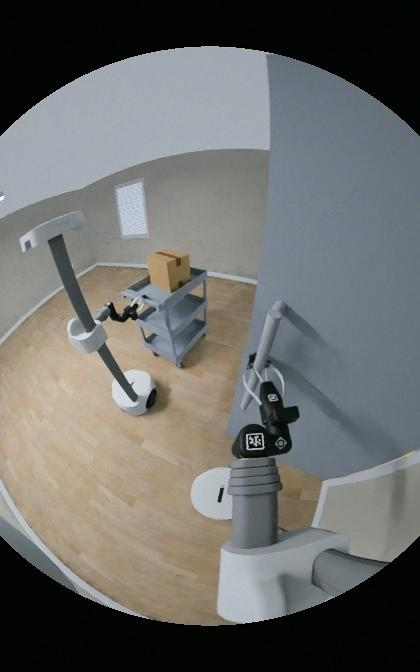

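>>> {"op": "move", "data": {"r1": {"base":{"rotate_rad":0.55},"pace":"slow"}, "blocking": false, "cameras": []}}

>>> {"op": "wait", "data": {"seconds": 9, "cameras": []}}

>>> {"op": "move", "data": {"r1": {"base":{"translate_m":0.05,"strafe_m":-0.7},"pace":"slow"}, "blocking": false, "cameras": []}}

>>> {"op": "wait", "data": {"seconds": 10, "cameras": ["r1_head_camera","r1_head_right_camera","r2_head_left_camera"]}}

Scene clock: 1013.67 s.
move: r1 moving
r1.base_odometry: x=-2.808 y=-0.941 heading=+2.380
r1.turned_by_wheels: +0.126
r1.turned_by_imu: +0.125
r1.base_tilt: forward=-1.5 right=+1.3
r1.lidar_m: 0.41 0.55 3.90 3.89 2.43 2.08 2.07 0.96 0.91 0.85 2.15 0.36
r1.base_status: rotate_rad moving
r1.joint_positions: lift_m=+0.689 arm_m=+0.000 wrist_yaw_rad=-0.007 wrist_pitch_rad=+0.011 wrist_roll_rad=+1.570 gripper_m=-0.020
r1.joint_status: not commanded
r1.measured_speeds: translate_m=+0.001 strafe_m=+0.000 rotate_rad=+0.494 lift_m=+0.000 arm_m=+0.000 wrist_yaw_rad=+0.000 wrist_pitch_rad=+0.000 wrist_roll_rad=+0.000
r1.motor_effort: lift_m=+22(22) arm_m=-4(4) wheel_0=-13(15) wheel_1=-7(8) wheel_2=-8(10)
r1.servo_current: wrist_yaw_rad=39(59) wrist_pitch_rad=59(65) wrist_roll_rad=26(59) gripper_m=39(52)
r1.hand_pose: x=+0.4586 y=-0.0895 z=+0.8636 quat_wxyz=(+0.708, +0.707, +0.002, -0.007) (m; r1's base frame)
r1.wrist_depth_mm: - - - 122 180 - - / - 418 413 131 191 - - / - 402 410 - 201 - - / - 445 445 - 216 - - / - 521 492 158 225 - - / - - 197 180 182 1756 - / - - 182 137 179 1464 -
r2.base_odometry: x=-2.372 y=+0.262 heading=-2.527
r2.turned_by_wheels: +0.000
r2.turned_by_imu: +0.000
r2.base_tilt: forward=-0.6 right=+0.1
r2.lidar_m: 0.39 0.93 0.93 2.87 1.79 1.59 1.54 0.94 0.82 0.62 0.45 0.42
r2.base_status: not commanded
r2.joint_positions: lift_m=+0.950 arm_m=+0.000 wrist_yaw_rad=+0.028 wrist_pitch_rad=+0.001 wrist_roll_rad=+0.000 gripper_m=-0.037
r2.joint_status: not commanded
r2.measured_speeds: all 0
r2.motor_effort: lift_m=+20(20) arm_m=-8(8) wheel_0=+6(7) wheel_1=-3(4) wheel_2=+20(21)
r2.servo_current: wrist_yaw_rad=182(202) wrist_pitch_rad=39(46) wrist_roll_rad=39(46) gripper_m=85(85)
r2.contact_limits: translate_m 0.7
r2.hand_pose: x=+0.4619 y=-0.0792 z=+1.1277 quat_wxyz=(+1.000, +0.000, +0.001, +0.014) (m; r2's base frame)
r2.wrist_depth_mm: - - - 173 208 180 - / - - - 164 209 181 167 / - - - 164 214 185 165 / - - - 171 216 180 167 / - - 1255 171 213 185 167 / 1182 1008 181 166 200 182 167 / - 145 - - 211 178 -
pictures: none
No camera images: "cameras" was empty.

Scene clock: 1014.93 s.
earlier move: r1 done
r1.base_odometry: x=-2.808 y=-0.941 heading=+2.802
r1.turned_by_wheels: +0.422
r1.turned_by_imu: +0.423
r1.base_tilt: forward=-1.6 right=+1.3
r1.lidar_m: 0.47 3.96 3.91 2.66 2.09 2.07 2.29 0.91 0.86 2.05 0.43 0.31
r1.base_status: done
r1.joint_positions: lift_m=+0.689 arm_m=+0.000 wrist_yaw_rad=-0.010 wrist_pitch_rad=+0.011 wrist_roll_rad=+1.570 gripper_m=-0.020
r1.joint_status: not commanded
r1.measured_speeds: all 0
r1.motor_effort: lift_m=+22(22) arm_m=-4(4) wheel_0=-14(16) wheel_1=-5(9) wheel_2=-7(10)
r1.servo_current: wrist_yaw_rad=59(78) wrist_pitch_rad=65(72) wrist_roll_rad=39(65) gripper_m=46(52)
r1.hand_pose: x=+0.4584 y=-0.0902 z=+0.8636 quat_wxyz=(+0.707, +0.707, +0.001, -0.007) (m; r1's base frame)
r1.wrist_depth_mm: - - - - - - - / - - - - - - - / - - - - - - - / - - - - - - - / - - - - - - - / - - 178 - - - 1205 / - - - 108 - 1464 1229
r2.base_odometry: x=-2.372 y=+0.262 heading=-2.527
r2.turned_by_wheels: +0.000
r2.turned_by_imu: +0.000
r2.base_tilt: forward=-0.6 right=+0.0
r2.lidar_m: 0.41 0.91 0.93 2.90 1.77 1.60 1.57 0.94 0.85 0.59 0.45 0.42
r2.base_status: not commanded
r2.joint_positions: lift_m=+0.950 arm_m=+0.000 wrist_yaw_rad=+0.028 wrist_pitch_rad=+0.001 wrist_roll_rad=+0.000 gripper_m=-0.037
r2.joint_status: not commanded
r2.measured_speeds: all 0
r2.on_its_own: wrist_yaw_rad is at rest, and its servo_current (195 mA) is outside its rest range (0 to 104 mA)
r2.motor_effort: lift_m=+20(20) arm_m=-9(9) wheel_0=+7(7) wheel_1=-4(4) wheel_2=+21(21)
r2.servo_current: wrist_yaw_rad=195(202) wrist_pitch_rad=39(46) wrist_roll_rad=46(59) gripper_m=85(91)
r2.contact_limits: translate_m 0.7
r2.hand_pose: x=+0.4619 y=-0.0792 z=+1.1277 quat_wxyz=(+1.000, +0.000, +0.001, +0.014) (m; r2's base frame)
r2.wrist_depth_mm: - - - 173 208 180 - / - - - 164 209 180 167 / - - - 165 215 186 165 / - - - 170 216 180 166 / - 1205 1255 170 212 184 168 / 991 1182 179 166 201 181 168 / - 145 - - 211 178 -
wait: 1.27 of 9 s (r1 has come to rest)
pictures: none
No camera images: "cameras" was empty.

Scene clock: 1015.43 s.
move: r1 moving
r1.base_odometry: x=-2.804 y=-0.928 heading=+2.802
r1.turned_by_wheels: -0.001
r1.turned_by_imu: +0.000
r1.base_tilt: forward=-1.6 right=+1.3
r1.lidar_m: 0.45 3.98 3.92 2.65 2.11 2.07 2.29 0.92 0.87 2.02 0.43 0.33
r1.base_status: translate_m moving; strafe_m moving
r1.joint_positions: lift_m=+0.689 arm_m=+0.000 wrist_yaw_rad=-0.010 wrist_pitch_rad=+0.011 wrist_roll_rad=+1.570 gripper_m=-0.020
r1.joint_status: not commanded
r1.measured_speeds: translate_m=+0.003 strafe_m=-0.055 rotate_rad=+0.002 lift_m=+0.000 arm_m=+0.000 wrist_yaw_rad=+0.000 wrist_pitch_rad=+0.000 wrist_roll_rad=+0.000
r1.motor_effort: lift_m=+22(22) arm_m=+0(4) wheel_0=+7(11) wheel_1=-8(10) wheel_2=-8(9)
r1.servo_current: wrist_yaw_rad=65(91) wrist_pitch_rad=65(72) wrist_roll_rad=39(65) gripper_m=46(46)
r1.hand_pose: x=+0.4584 y=-0.0902 z=+0.8636 quat_wxyz=(+0.707, +0.707, +0.001, -0.007) (m; r1's base frame)
r1.wrist_depth_mm: - - - - - - - / - - - - - - - / - - - - - - - / - - - - - - - / - - - - - - - / - - 174 - - - 1229 / - - - - - 1430 1229
r2.base_odometry: x=-2.372 y=+0.262 heading=-2.527
r2.turned_by_wheels: +0.000
r2.turned_by_imu: +0.000
r2.base_tilt: forward=-0.7 right=+0.1
r2.lidar_m: 0.40 0.91 0.91 2.89 1.80 1.57 1.56 0.95 0.82 0.63 0.43 0.42
r2.base_status: not commanded
r2.joint_positions: lift_m=+0.950 arm_m=+0.000 wrist_yaw_rad=+0.028 wrist_pitch_rad=+0.001 wrist_roll_rad=+0.000 gripper_m=-0.037
r2.joint_status: not commanded
r2.measured_speeds: all 0
r2.motor_effort: lift_m=+20(20) arm_m=-8(8) wheel_0=+6(7) wheel_1=-4(4) wheel_2=+20(21)
r2.servo_current: wrist_yaw_rad=189(189) wrist_pitch_rad=39(39) wrist_roll_rad=52(52) gripper_m=91(91)
r2.contact_limits: translate_m 0.7
r2.hand_pose: x=+0.4619 y=-0.0792 z=+1.1277 quat_wxyz=(+1.000, +0.000, +0.001, +0.014) (m; r2's base frame)
r2.wrist_depth_mm: - - - 173 208 180 - / - - - 164 209 181 167 / - - - 164 215 185 165 / - - - 171 216 179 166 / - 1229 1229 171 213 184 167 / 991 1160 179 166 200 181 167 / - 145 - - 211 178 -
pictures: none
No camera images: "cameras" was empty.

Scene clock: 1023.13 s.
earlier move: r1 done
r1.base_odometry: x=-2.623 y=-0.264 heading=+2.802
r1.turned_by_wheels: +0.001
r1.turned_by_imu: +0.000
r1.base_tilt: forward=-1.6 right=+1.3
r1.lidar_m: 0.36 0.41 4.43 3.20 2.53 0.92 0.53 0.78 1.39 1.47 2.20 0.44
r1.base_status: done
r1.joint_positions: lift_m=+0.689 arm_m=+0.000 wrist_yaw_rad=+0.008 wrist_pitch_rad=+0.011 wrist_roll_rad=+1.570 gripper_m=-0.020
r1.joint_status: not commanded
r1.measured_speeds: all 0
r1.motor_effort: lift_m=+22(22) arm_m=-3(4) wheel_0=+4(15) wheel_1=-4(10) wheel_2=+1(10)
r1.servo_current: wrist_yaw_rad=46(91) wrist_pitch_rad=65(78) wrist_roll_rad=39(78) gripper_m=46(52)
r1.hand_pose: x=+0.4600 y=-0.0850 z=+0.8636 quat_wxyz=(+0.708, +0.707, +0.007, -0.001) (m; r1's base frame)
r1.wrist_depth_mm: - - - - 236 245 248 / - - - - 235 1576 1138 / - - - 235 236 - - / - 477 433 234 236 - - / - 439 442 234 234 - - / - 452 452 177 234 - - / - 466 178 145 233 - -
r2.base_odometry: x=-2.372 y=+0.262 heading=-2.527
r2.turned_by_wheels: +0.000
r2.turned_by_imu: +0.001
r2.base_tilt: forward=-0.6 right=+0.0
r2.lidar_m: 0.38 0.91 4.96 2.88 1.81 1.58 1.55 0.95 0.84 0.61 0.46 0.44
r2.base_status: not commanded
r2.joint_positions: lift_m=+0.950 arm_m=+0.000 wrist_yaw_rad=+0.028 wrist_pitch_rad=+0.001 wrist_roll_rad=+0.000 gripper_m=-0.037
r2.joint_status: not commanded
r2.measured_speeds: all 0
r2.on_its_own: wrist_yaw_rad is at rest, and its servo_current (182 mA) is outside its rest range (0 to 104 mA)
r2.motor_effort: lift_m=+20(20) arm_m=-8(9) wheel_0=+7(7) wheel_1=-3(4) wheel_2=+20(21)
r2.servo_current: wrist_yaw_rad=182(202) wrist_pitch_rad=46(46) wrist_roll_rad=39(65) gripper_m=85(91)
r2.contact_limits: translate_m 0.7
r2.hand_pose: x=+0.4619 y=-0.0792 z=+1.1277 quat_wxyz=(+1.000, +0.000, +0.001, +0.014) (m; r2's base frame)
r2.wrist_depth_mm: - - 166 173 208 180 - / - - - 163 209 180 166 / - - - 165 214 185 165 / - - - 171 216 180 167 / - - 1499 171 213 183 168 / - - 181 166 200 181 168 / - - - - 211 178 -
wait: 7.70 of 10 s (r1 has come to rest)
pictures: r1_head_camera, r1_head_right_camera, r2_head_left_camera
Images, in order (width x height): r1_head_camera 420x560, r1_head_right_camera 420x672, r2_head_left_camera 420x672.

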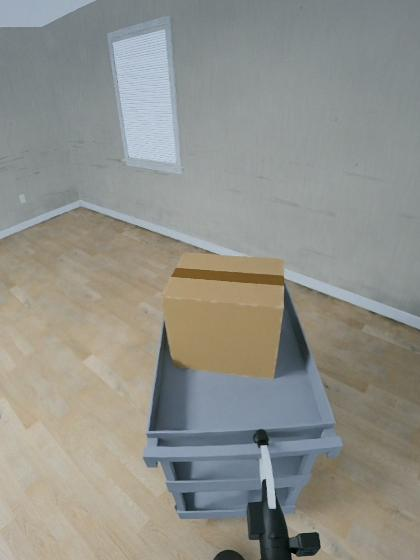

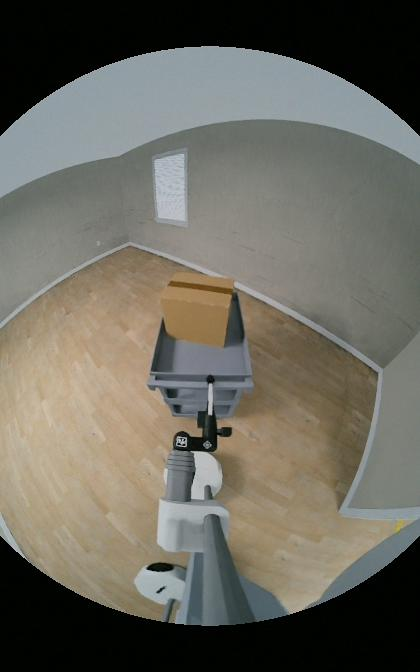

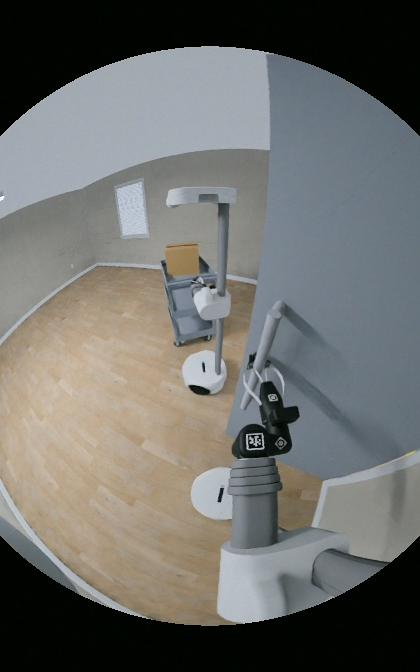

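>>> {"op": "move", "data": {"r1": {"base":{"translate_m":0.05,"strafe_m":-0.3},"pace":"slow"}, "blocking": false, "cameras": []}}

>>> {"op": "wait", "data": {"seconds": 9, "cameras": []}}

>>> {"op": "move", "data": {"r1": {"base":{"rotate_rad":0.3},"pace":"slow"}, "blocking": false, "cameras": []}}

>>> {"op": "wait", "data": {"seconds": 9, "cameras": ["r1_head_left_camera","r1_head_right_camera","r2_head_left_camera"]}}

Scene clock: 1040.10 s.
move: r1 moving
r1.base_odometry: x=-2.620 y=-0.251 heading=+2.803
r1.turned_by_wheels: +0.000
r1.turned_by_imu: +0.000
r1.base_tilt: forward=-1.6 right=+1.3
r1.lidar_m: 0.38 0.41 4.44 3.21 2.57 0.92 0.56 0.78 1.37 1.47 2.18 0.44
r1.base_status: translate_m moving; strafe_m moving
r1.joint_positions: lift_m=+0.689 arm_m=+0.000 wrist_yaw_rad=+0.008 wrist_pitch_rad=+0.011 wrist_roll_rad=+1.570 gripper_m=-0.020
r1.joint_status: not commanded
r1.measured_speeds: translate_m=+0.009 strafe_m=-0.052 rotate_rad=-0.003 lift_m=+0.000 arm_m=+0.000 wrist_yaw_rad=+0.000 wrist_pitch_rad=+0.000 wrist_roll_rad=+0.000
r1.motor_effort: lift_m=+22(22) arm_m=-3(4) wheel_0=+9(10) wheel_1=-4(8) wheel_2=-1(1)
r1.servo_current: wrist_yaw_rad=72(72) wrist_pitch_rad=65(72) wrist_roll_rad=52(72) gripper_m=39(52)
r1.hand_pose: x=+0.4600 y=-0.0850 z=+0.8636 quat_wxyz=(+0.708, +0.707, +0.007, -0.001) (m; r1's base frame)
r1.wrist_depth_mm: - - - - 240 249 250 / - - - 237 238 1537 1138 / - - - 236 237 1576 - / - 439 433 235 237 - - / - 436 436 233 235 - - / - 449 449 177 234 - - / - 459 178 145 232 - -
r2.base_odometry: x=-2.372 y=+0.262 heading=-2.527
r2.turned_by_wheels: +0.000
r2.turned_by_imu: +0.000
r2.base_tilt: forward=-0.6 right=+0.0
r2.lidar_m: 0.38 0.95 4.97 2.87 1.79 1.59 1.54 0.98 0.83 0.61 0.47 0.43
r2.base_status: not commanded
r2.joint_positions: lift_m=+0.950 arm_m=+0.000 wrist_yaw_rad=+0.028 wrist_pitch_rad=+0.001 wrist_roll_rad=+0.000 gripper_m=-0.037
r2.joint_status: not commanded
r2.measured_speeds: all 0
r2.motor_effort: lift_m=+20(20) arm_m=-8(8) wheel_0=+6(7) wheel_1=-4(4) wheel_2=+21(21)
r2.servo_current: wrist_yaw_rad=195(195) wrist_pitch_rad=39(39) wrist_roll_rad=59(59) gripper_m=91(91)
r2.contact_limits: translate_m 0.7
r2.hand_pose: x=+0.4619 y=-0.0792 z=+1.1277 quat_wxyz=(+1.000, +0.000, +0.001, +0.014) (m; r2's base frame)
r2.wrist_depth_mm: - - 165 173 208 179 - / - - - 163 208 180 167 / - - - 164 214 185 165 / - - - 170 215 180 166 / - - 1499 171 213 183 167 / - - 179 166 200 182 168 / - - - - 211 178 -
pictures: none
No camera images: "cameras" was empty.

Scene clock: 1043.87 s.
earlier move: r1 done
r1.base_odometry: x=-2.570 y=+0.035 heading=+2.803
r1.turned_by_wheels: +0.000
r1.turned_by_imu: -0.001
r1.base_tilt: forward=-1.6 right=+1.3
r1.lidar_m: 0.31 0.29 4.61 3.46 2.80 0.64 0.73 1.40 1.15 1.27 1.94 0.48
r1.base_status: done
r1.joint_positions: lift_m=+0.689 arm_m=+0.000 wrist_yaw_rad=+0.008 wrist_pitch_rad=+0.011 wrist_roll_rad=+1.570 gripper_m=-0.020
r1.joint_status: not commanded
r1.measured_speeds: all 0
r1.motor_effort: lift_m=+22(22) arm_m=+4(4) wheel_0=+6(13) wheel_1=-3(8) wheel_2=+0(5)
r1.servo_current: wrist_yaw_rad=59(78) wrist_pitch_rad=59(72) wrist_roll_rad=39(72) gripper_m=39(52)
r1.hand_pose: x=+0.4599 y=-0.0852 z=+0.8636 quat_wxyz=(+0.708, +0.707, +0.007, -0.001) (m; r1's base frame)
r1.wrist_depth_mm: - - - - - 1537 1205 / - - - - - 1464 1205 / - - - - 309 325 329 / - - - 263 264 1756 1255 / - - - 247 249 1863 - / - 418 421 181 233 - - / - 407 179 140 212 - -
r2.base_odometry: x=-2.372 y=+0.262 heading=-2.527
r2.turned_by_wheels: +0.000
r2.turned_by_imu: +0.001
r2.base_tilt: forward=-0.6 right=+0.0
r2.lidar_m: 0.40 1.79 4.98 2.91 1.80 1.59 1.53 0.94 0.82 0.61 0.46 0.42
r2.base_status: not commanded
r2.joint_positions: lift_m=+0.950 arm_m=+0.000 wrist_yaw_rad=+0.028 wrist_pitch_rad=+0.001 wrist_roll_rad=+0.000 gripper_m=-0.037
r2.joint_status: not commanded
r2.measured_speeds: all 0
r2.on_its_own: wrist_yaw_rad is at rest, and its servo_current (195 mA) is outside its rest range (0 to 104 mA)
r2.motor_effort: lift_m=+20(20) arm_m=-8(9) wheel_0=+6(7) wheel_1=-4(4) wheel_2=+21(21)
r2.servo_current: wrist_yaw_rad=195(202) wrist_pitch_rad=39(46) wrist_roll_rad=39(59) gripper_m=85(91)
r2.contact_limits: translate_m 0.7
r2.hand_pose: x=+0.4619 y=-0.0792 z=+1.1277 quat_wxyz=(+1.000, +0.000, +0.001, +0.014) (m; r2's base frame)
r2.wrist_depth_mm: - - - 174 207 180 - / - - - 164 209 181 167 / - - - 164 215 185 165 / - - - 170 216 180 166 / - - 1618 171 213 184 167 / - - 181 166 200 181 167 / - - - - 211 178 -
wait: 3.77 of 9 s (r1 has come to rest)
pictures: none
No camera images: "cameras" was empty.

Scene clock: 1044.37 s.
move: r1 moving
r1.base_odometry: x=-2.570 y=+0.035 heading=+2.926
r1.turned_by_wheels: +0.124
r1.turned_by_imu: +0.123
r1.base_tilt: forward=-1.6 right=+1.3
r1.lidar_m: 0.32 0.30 4.63 3.21 2.76 0.65 0.78 4.10 1.15 1.35 1.97 0.46
r1.base_status: rotate_rad moving
r1.joint_positions: lift_m=+0.689 arm_m=+0.000 wrist_yaw_rad=-0.015 wrist_pitch_rad=+0.011 wrist_roll_rad=+1.570 gripper_m=-0.020
r1.joint_status: not commanded
r1.measured_speeds: translate_m=-0.002 strafe_m=+0.000 rotate_rad=+0.481 lift_m=+0.000 arm_m=+0.000 wrist_yaw_rad=-0.083 wrist_pitch_rad=+0.000 wrist_roll_rad=+0.000
r1.motor_effort: lift_m=+22(22) arm_m=+3(4) wheel_0=-13(13) wheel_1=-6(7) wheel_2=-15(15)
r1.servo_current: wrist_yaw_rad=78(78) wrist_pitch_rad=65(72) wrist_roll_rad=46(59) gripper_m=39(46)
r1.hand_pose: x=+0.4580 y=-0.0916 z=+0.8636 quat_wxyz=(+0.707, +0.707, -0.001, -0.009) (m; r1's base frame)
r1.wrist_depth_mm: - - - - - 1537 1205 / - - - - 304 314 1138 / - - - - 286 1537 1160 / - - - 262 260 1708 - / - - - 243 241 1808 - / - 421 194 185 182 - - / - 404 404 140 212 - -
r2.base_odometry: x=-2.372 y=+0.262 heading=-2.527
r2.turned_by_wheels: +0.000
r2.turned_by_imu: +0.000
r2.base_tilt: forward=-0.6 right=+0.1
r2.lidar_m: 0.39 1.83 4.97 2.88 1.77 1.60 1.55 0.95 0.82 0.62 0.44 0.43
r2.base_status: not commanded
r2.joint_positions: lift_m=+0.950 arm_m=+0.000 wrist_yaw_rad=+0.028 wrist_pitch_rad=+0.001 wrist_roll_rad=+0.000 gripper_m=-0.037
r2.joint_status: not commanded
r2.measured_speeds: all 0
r2.motor_effort: lift_m=+20(20) arm_m=-8(9) wheel_0=+6(7) wheel_1=-3(4) wheel_2=+20(21)
r2.servo_current: wrist_yaw_rad=189(195) wrist_pitch_rad=39(46) wrist_roll_rad=46(59) gripper_m=85(91)
r2.contact_limits: translate_m 0.7
r2.hand_pose: x=+0.4619 y=-0.0792 z=+1.1277 quat_wxyz=(+1.000, +0.000, +0.001, +0.014) (m; r2's base frame)
r2.wrist_depth_mm: - - - 173 207 179 - / - - - 163 209 180 167 / - - - 164 214 185 165 / - - - 171 216 180 166 / - - 1537 171 213 183 167 / - - 181 166 201 181 167 / - - - - 211 178 -
pictures: none
No camera images: "cameras" was empty.

Scene clock: 1045.23 s.
earlier move: r1 done
r1.base_odometry: x=-2.570 y=+0.035 heading=+3.102
r1.turned_by_wheels: +0.176
r1.turned_by_imu: +0.171
r1.base_tilt: forward=-1.6 right=+1.3
r1.lidar_m: 0.38 0.39 4.39 2.97 1.05 0.62 0.96 1.14 1.17 1.50 1.95 0.42
r1.base_status: done
r1.joint_positions: lift_m=+0.689 arm_m=+0.000 wrist_yaw_rad=+0.001 wrist_pitch_rad=+0.011 wrist_roll_rad=+1.570 gripper_m=-0.020
r1.joint_status: not commanded
r1.measured_speeds: all 0
r1.motor_effort: lift_m=+22(22) arm_m=-2(4) wheel_0=-4(16) wheel_1=-4(8) wheel_2=+3(21)
r1.servo_current: wrist_yaw_rad=39(130) wrist_pitch_rad=65(72) wrist_roll_rad=46(59) gripper_m=46(46)
r1.hand_pose: x=+0.4594 y=-0.0872 z=+0.8636 quat_wxyz=(+0.708, +0.707, +0.004, -0.004) (m; r1's base frame)
r1.wrist_depth_mm: - - - - 239 247 249 / - - - 237 239 1576 1205 / - - - 236 236 1576 - / - 539 449 235 235 - - / - 436 439 235 233 - - / - 455 442 182 233 - - / - 459 183 145 233 - -
r2.base_odometry: x=-2.372 y=+0.262 heading=-2.527
r2.turned_by_wheels: +0.000
r2.turned_by_imu: +0.000
r2.base_tilt: forward=-0.7 right=+0.0
r2.lidar_m: 0.39 1.64 4.95 2.89 1.81 1.59 1.58 0.95 0.82 0.62 0.45 0.43
r2.base_status: not commanded
r2.joint_positions: lift_m=+0.950 arm_m=+0.000 wrist_yaw_rad=+0.028 wrist_pitch_rad=+0.001 wrist_roll_rad=+0.000 gripper_m=-0.037
r2.joint_status: not commanded
r2.measured_speeds: all 0
r2.on_its_own: wrist_yaw_rad is at rest, and its servo_current (189 mA) is outside its rest range (0 to 104 mA)
r2.motor_effort: lift_m=+20(20) arm_m=-8(9) wheel_0=+7(7) wheel_1=-3(4) wheel_2=+21(21)
r2.servo_current: wrist_yaw_rad=189(202) wrist_pitch_rad=39(46) wrist_roll_rad=46(59) gripper_m=85(91)
r2.contact_limits: translate_m 0.7
r2.hand_pose: x=+0.4619 y=-0.0792 z=+1.1277 quat_wxyz=(+1.000, +0.000, +0.001, +0.014) (m; r2's base frame)
r2.wrist_depth_mm: - - - 173 208 179 - / - - - 164 208 181 167 / - - - 164 216 185 165 / - - - 171 216 180 166 / - - 1576 170 213 184 167 / - - 181 166 200 182 167 / - - 1808 - 211 178 -
wait: 0.87 of 9 s (r1 has come to rest)
pictures: r1_head_left_camera, r1_head_right_camera, r2_head_left_camera
Images, in order (width x height): r1_head_left_camera 420x672, r1_head_right_camera 420x672, r2_head_left_camera 420x672.

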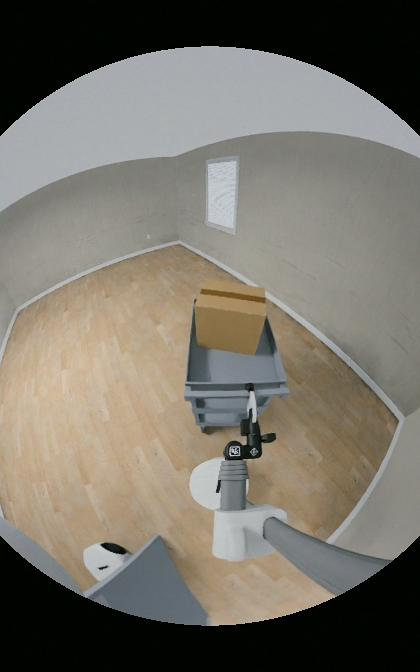

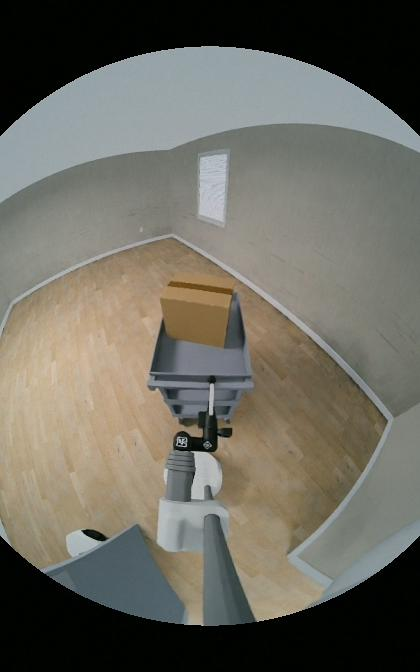

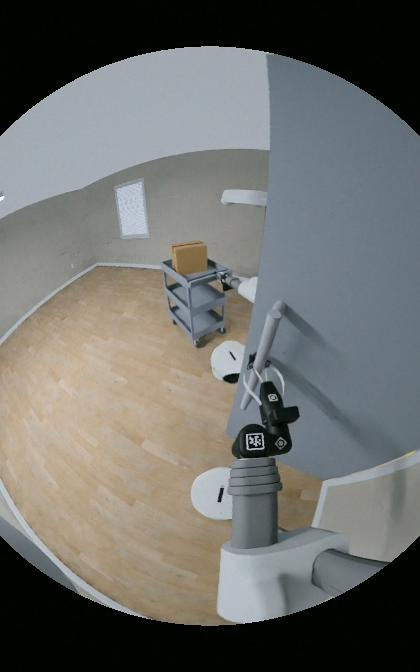

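>>> {"op": "move", "data": {"r1": {"base":{"translate_m":-0.6,"strafe_m":-0.18},"pace":"slow"}, "blocking": false, "cameras": []}}

>>> {"op": "wait", "data": {"seconds": 10, "cameras": ["r1_head_left_camera","r1_head_right_camera"]}}

Scene clock: 1053.47 s.
move: r1 moving
r1.base_odometry: x=-2.558 y=+0.038 heading=+3.102
r1.turned_by_wheels: +0.000
r1.turned_by_imu: +0.000
r1.base_tilt: forward=-1.6 right=+1.3
r1.lidar_m: 0.36 0.39 4.36 2.92 1.02 0.66 0.98 1.12 1.16 1.48 1.96 0.43
r1.base_status: translate_m moving; strafe_m moving
r1.joint_positions: lift_m=+0.689 arm_m=+0.000 wrist_yaw_rad=+0.001 wrist_pitch_rad=+0.011 wrist_roll_rad=+1.570 gripper_m=-0.020
r1.joint_status: not commanded
r1.measured_speeds: translate_m=-0.049 strafe_m=-0.014 rotate_rad=+0.002 lift_m=+0.000 arm_m=+0.000 wrist_yaw_rad=+0.000 wrist_pitch_rad=+0.000 wrist_roll_rad=+0.000
r1.motor_effort: lift_m=+22(22) arm_m=-4(4) wheel_0=-6(7) wheel_1=-8(10) wheel_2=+8(11)
r1.servo_current: wrist_yaw_rad=65(65) wrist_pitch_rad=65(72) wrist_roll_rad=39(52) gripper_m=46(46)
r1.hand_pose: x=+0.4594 y=-0.0872 z=+0.8636 quat_wxyz=(+0.708, +0.707, +0.004, -0.004) (m; r1's base frame)
r1.wrist_depth_mm: - - - - 240 249 251 / - - - 237 237 1618 469 / - - - 236 237 1537 - / - 539 452 175 236 - - / - 439 439 234 236 - - / - 449 449 184 234 - - / - 462 182 145 232 - -
r2.base_odometry: x=-2.372 y=+0.262 heading=-2.527
r2.turned_by_wheels: +0.000
r2.turned_by_imu: +0.000
r2.base_tilt: forward=-0.6 right=+0.0
r2.lidar_m: 0.39 1.67 4.95 2.86 1.81 1.58 1.54 0.96 0.83 0.61 0.47 0.42
r2.base_status: not commanded
r2.joint_positions: lift_m=+0.950 arm_m=+0.000 wrist_yaw_rad=+0.028 wrist_pitch_rad=+0.001 wrist_roll_rad=+0.000 gripper_m=-0.037
r2.joint_status: not commanded
r2.measured_speeds: all 0
r2.motor_effort: lift_m=+20(20) arm_m=-9(9) wheel_0=+6(7) wheel_1=-3(4) wheel_2=+20(21)
r2.servo_current: wrist_yaw_rad=195(195) wrist_pitch_rad=39(46) wrist_roll_rad=52(52) gripper_m=85(91)
r2.contact_limits: translate_m 0.7
r2.hand_pose: x=+0.4619 y=-0.0792 z=+1.1277 quat_wxyz=(+1.000, +0.000, +0.001, +0.014) (m; r2's base frame)
r2.wrist_depth_mm: - - - 173 207 179 - / - - - 164 208 181 167 / - - - 164 215 185 166 / - - - 171 215 180 167 / - - 1537 170 213 183 167 / - - 181 166 200 181 168 / - - 1756 - 212 178 -
pictures: none
No camera images: "cameras" was empty.

Scene clock: 1060.47 s.
earlier move: r1 done
r1.base_odometry: x=-1.964 y=+0.192 heading=+3.102
r1.turned_by_wheels: +0.000
r1.turned_by_imu: +0.001
r1.base_tilt: forward=-1.6 right=+1.2
r1.lidar_m: 0.35 0.37 4.06 0.49 0.49 0.54 0.85 3.50 0.65 0.75 1.66 0.44
r1.base_status: done
r1.joint_positions: lift_m=+0.689 arm_m=+0.000 wrist_yaw_rad=+0.006 wrist_pitch_rad=+0.011 wrist_roll_rad=+1.570 gripper_m=-0.020
r1.joint_status: not commanded
r1.measured_speeds: all 0
r1.motor_effort: lift_m=+22(22) arm_m=-4(4) wheel_0=-3(7) wheel_1=-3(10) wheel_2=+4(13)
r1.servo_current: wrist_yaw_rad=52(85) wrist_pitch_rad=65(78) wrist_roll_rad=52(78) gripper_m=39(52)
r1.hand_pose: x=+0.4598 y=-0.0857 z=+0.8636 quat_wxyz=(+0.708, +0.707, +0.006, -0.002) (m; r1's base frame)
r1.wrist_depth_mm: - - - 197 266 1576 1138 / - - - 254 256 276 278 / - - - 248 249 1708 - / - - - 243 244 - - / - 430 436 179 237 - - / - 436 436 180 234 - - / - 436 183 144 226 - -
r2.base_odometry: x=-2.372 y=+0.262 heading=-2.527
r2.turned_by_wheels: +0.000
r2.turned_by_imu: +0.001
r2.base_tilt: forward=-0.6 right=+0.0
r2.lidar_m: 0.41 3.80 4.97 2.89 1.81 1.60 1.55 0.97 0.82 0.59 0.45 0.42
r2.base_status: not commanded
r2.joint_positions: lift_m=+0.950 arm_m=+0.000 wrist_yaw_rad=+0.028 wrist_pitch_rad=+0.001 wrist_roll_rad=+0.000 gripper_m=-0.037
r2.joint_status: not commanded
r2.measured_speeds: all 0
r2.on_its_own: wrist_yaw_rad is at rest, and its servo_current (182 mA) is outside its rest range (0 to 104 mA)
r2.motor_effort: lift_m=+20(20) arm_m=-8(9) wheel_0=+6(7) wheel_1=-3(4) wheel_2=+20(21)
r2.servo_current: wrist_yaw_rad=182(202) wrist_pitch_rad=46(46) wrist_roll_rad=46(65) gripper_m=85(91)
r2.contact_limits: translate_m 0.7
r2.hand_pose: x=+0.4619 y=-0.0792 z=+1.1277 quat_wxyz=(+1.000, +0.000, +0.001, +0.014) (m; r2's base frame)
r2.wrist_depth_mm: - - - 173 208 179 - / - - - 164 208 181 167 / - - - 164 214 185 165 / - - - 170 216 180 166 / - - - 171 213 183 167 / - - 181 167 200 182 167 / - - - - 211 178 -
wait: 7.00 of 10 s (r1 has come to rest)
pictures: r1_head_left_camera, r1_head_right_camera
Images, in order (width x height): r1_head_left_camera 420x672, r1_head_right_camera 420x672.

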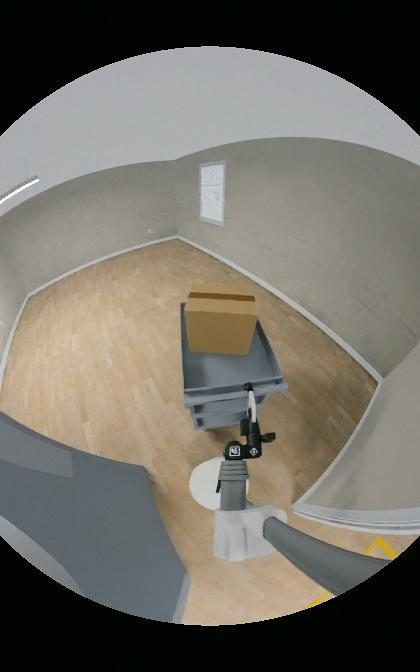

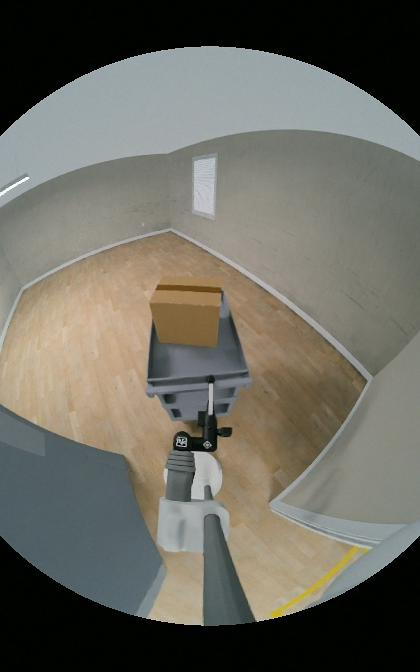

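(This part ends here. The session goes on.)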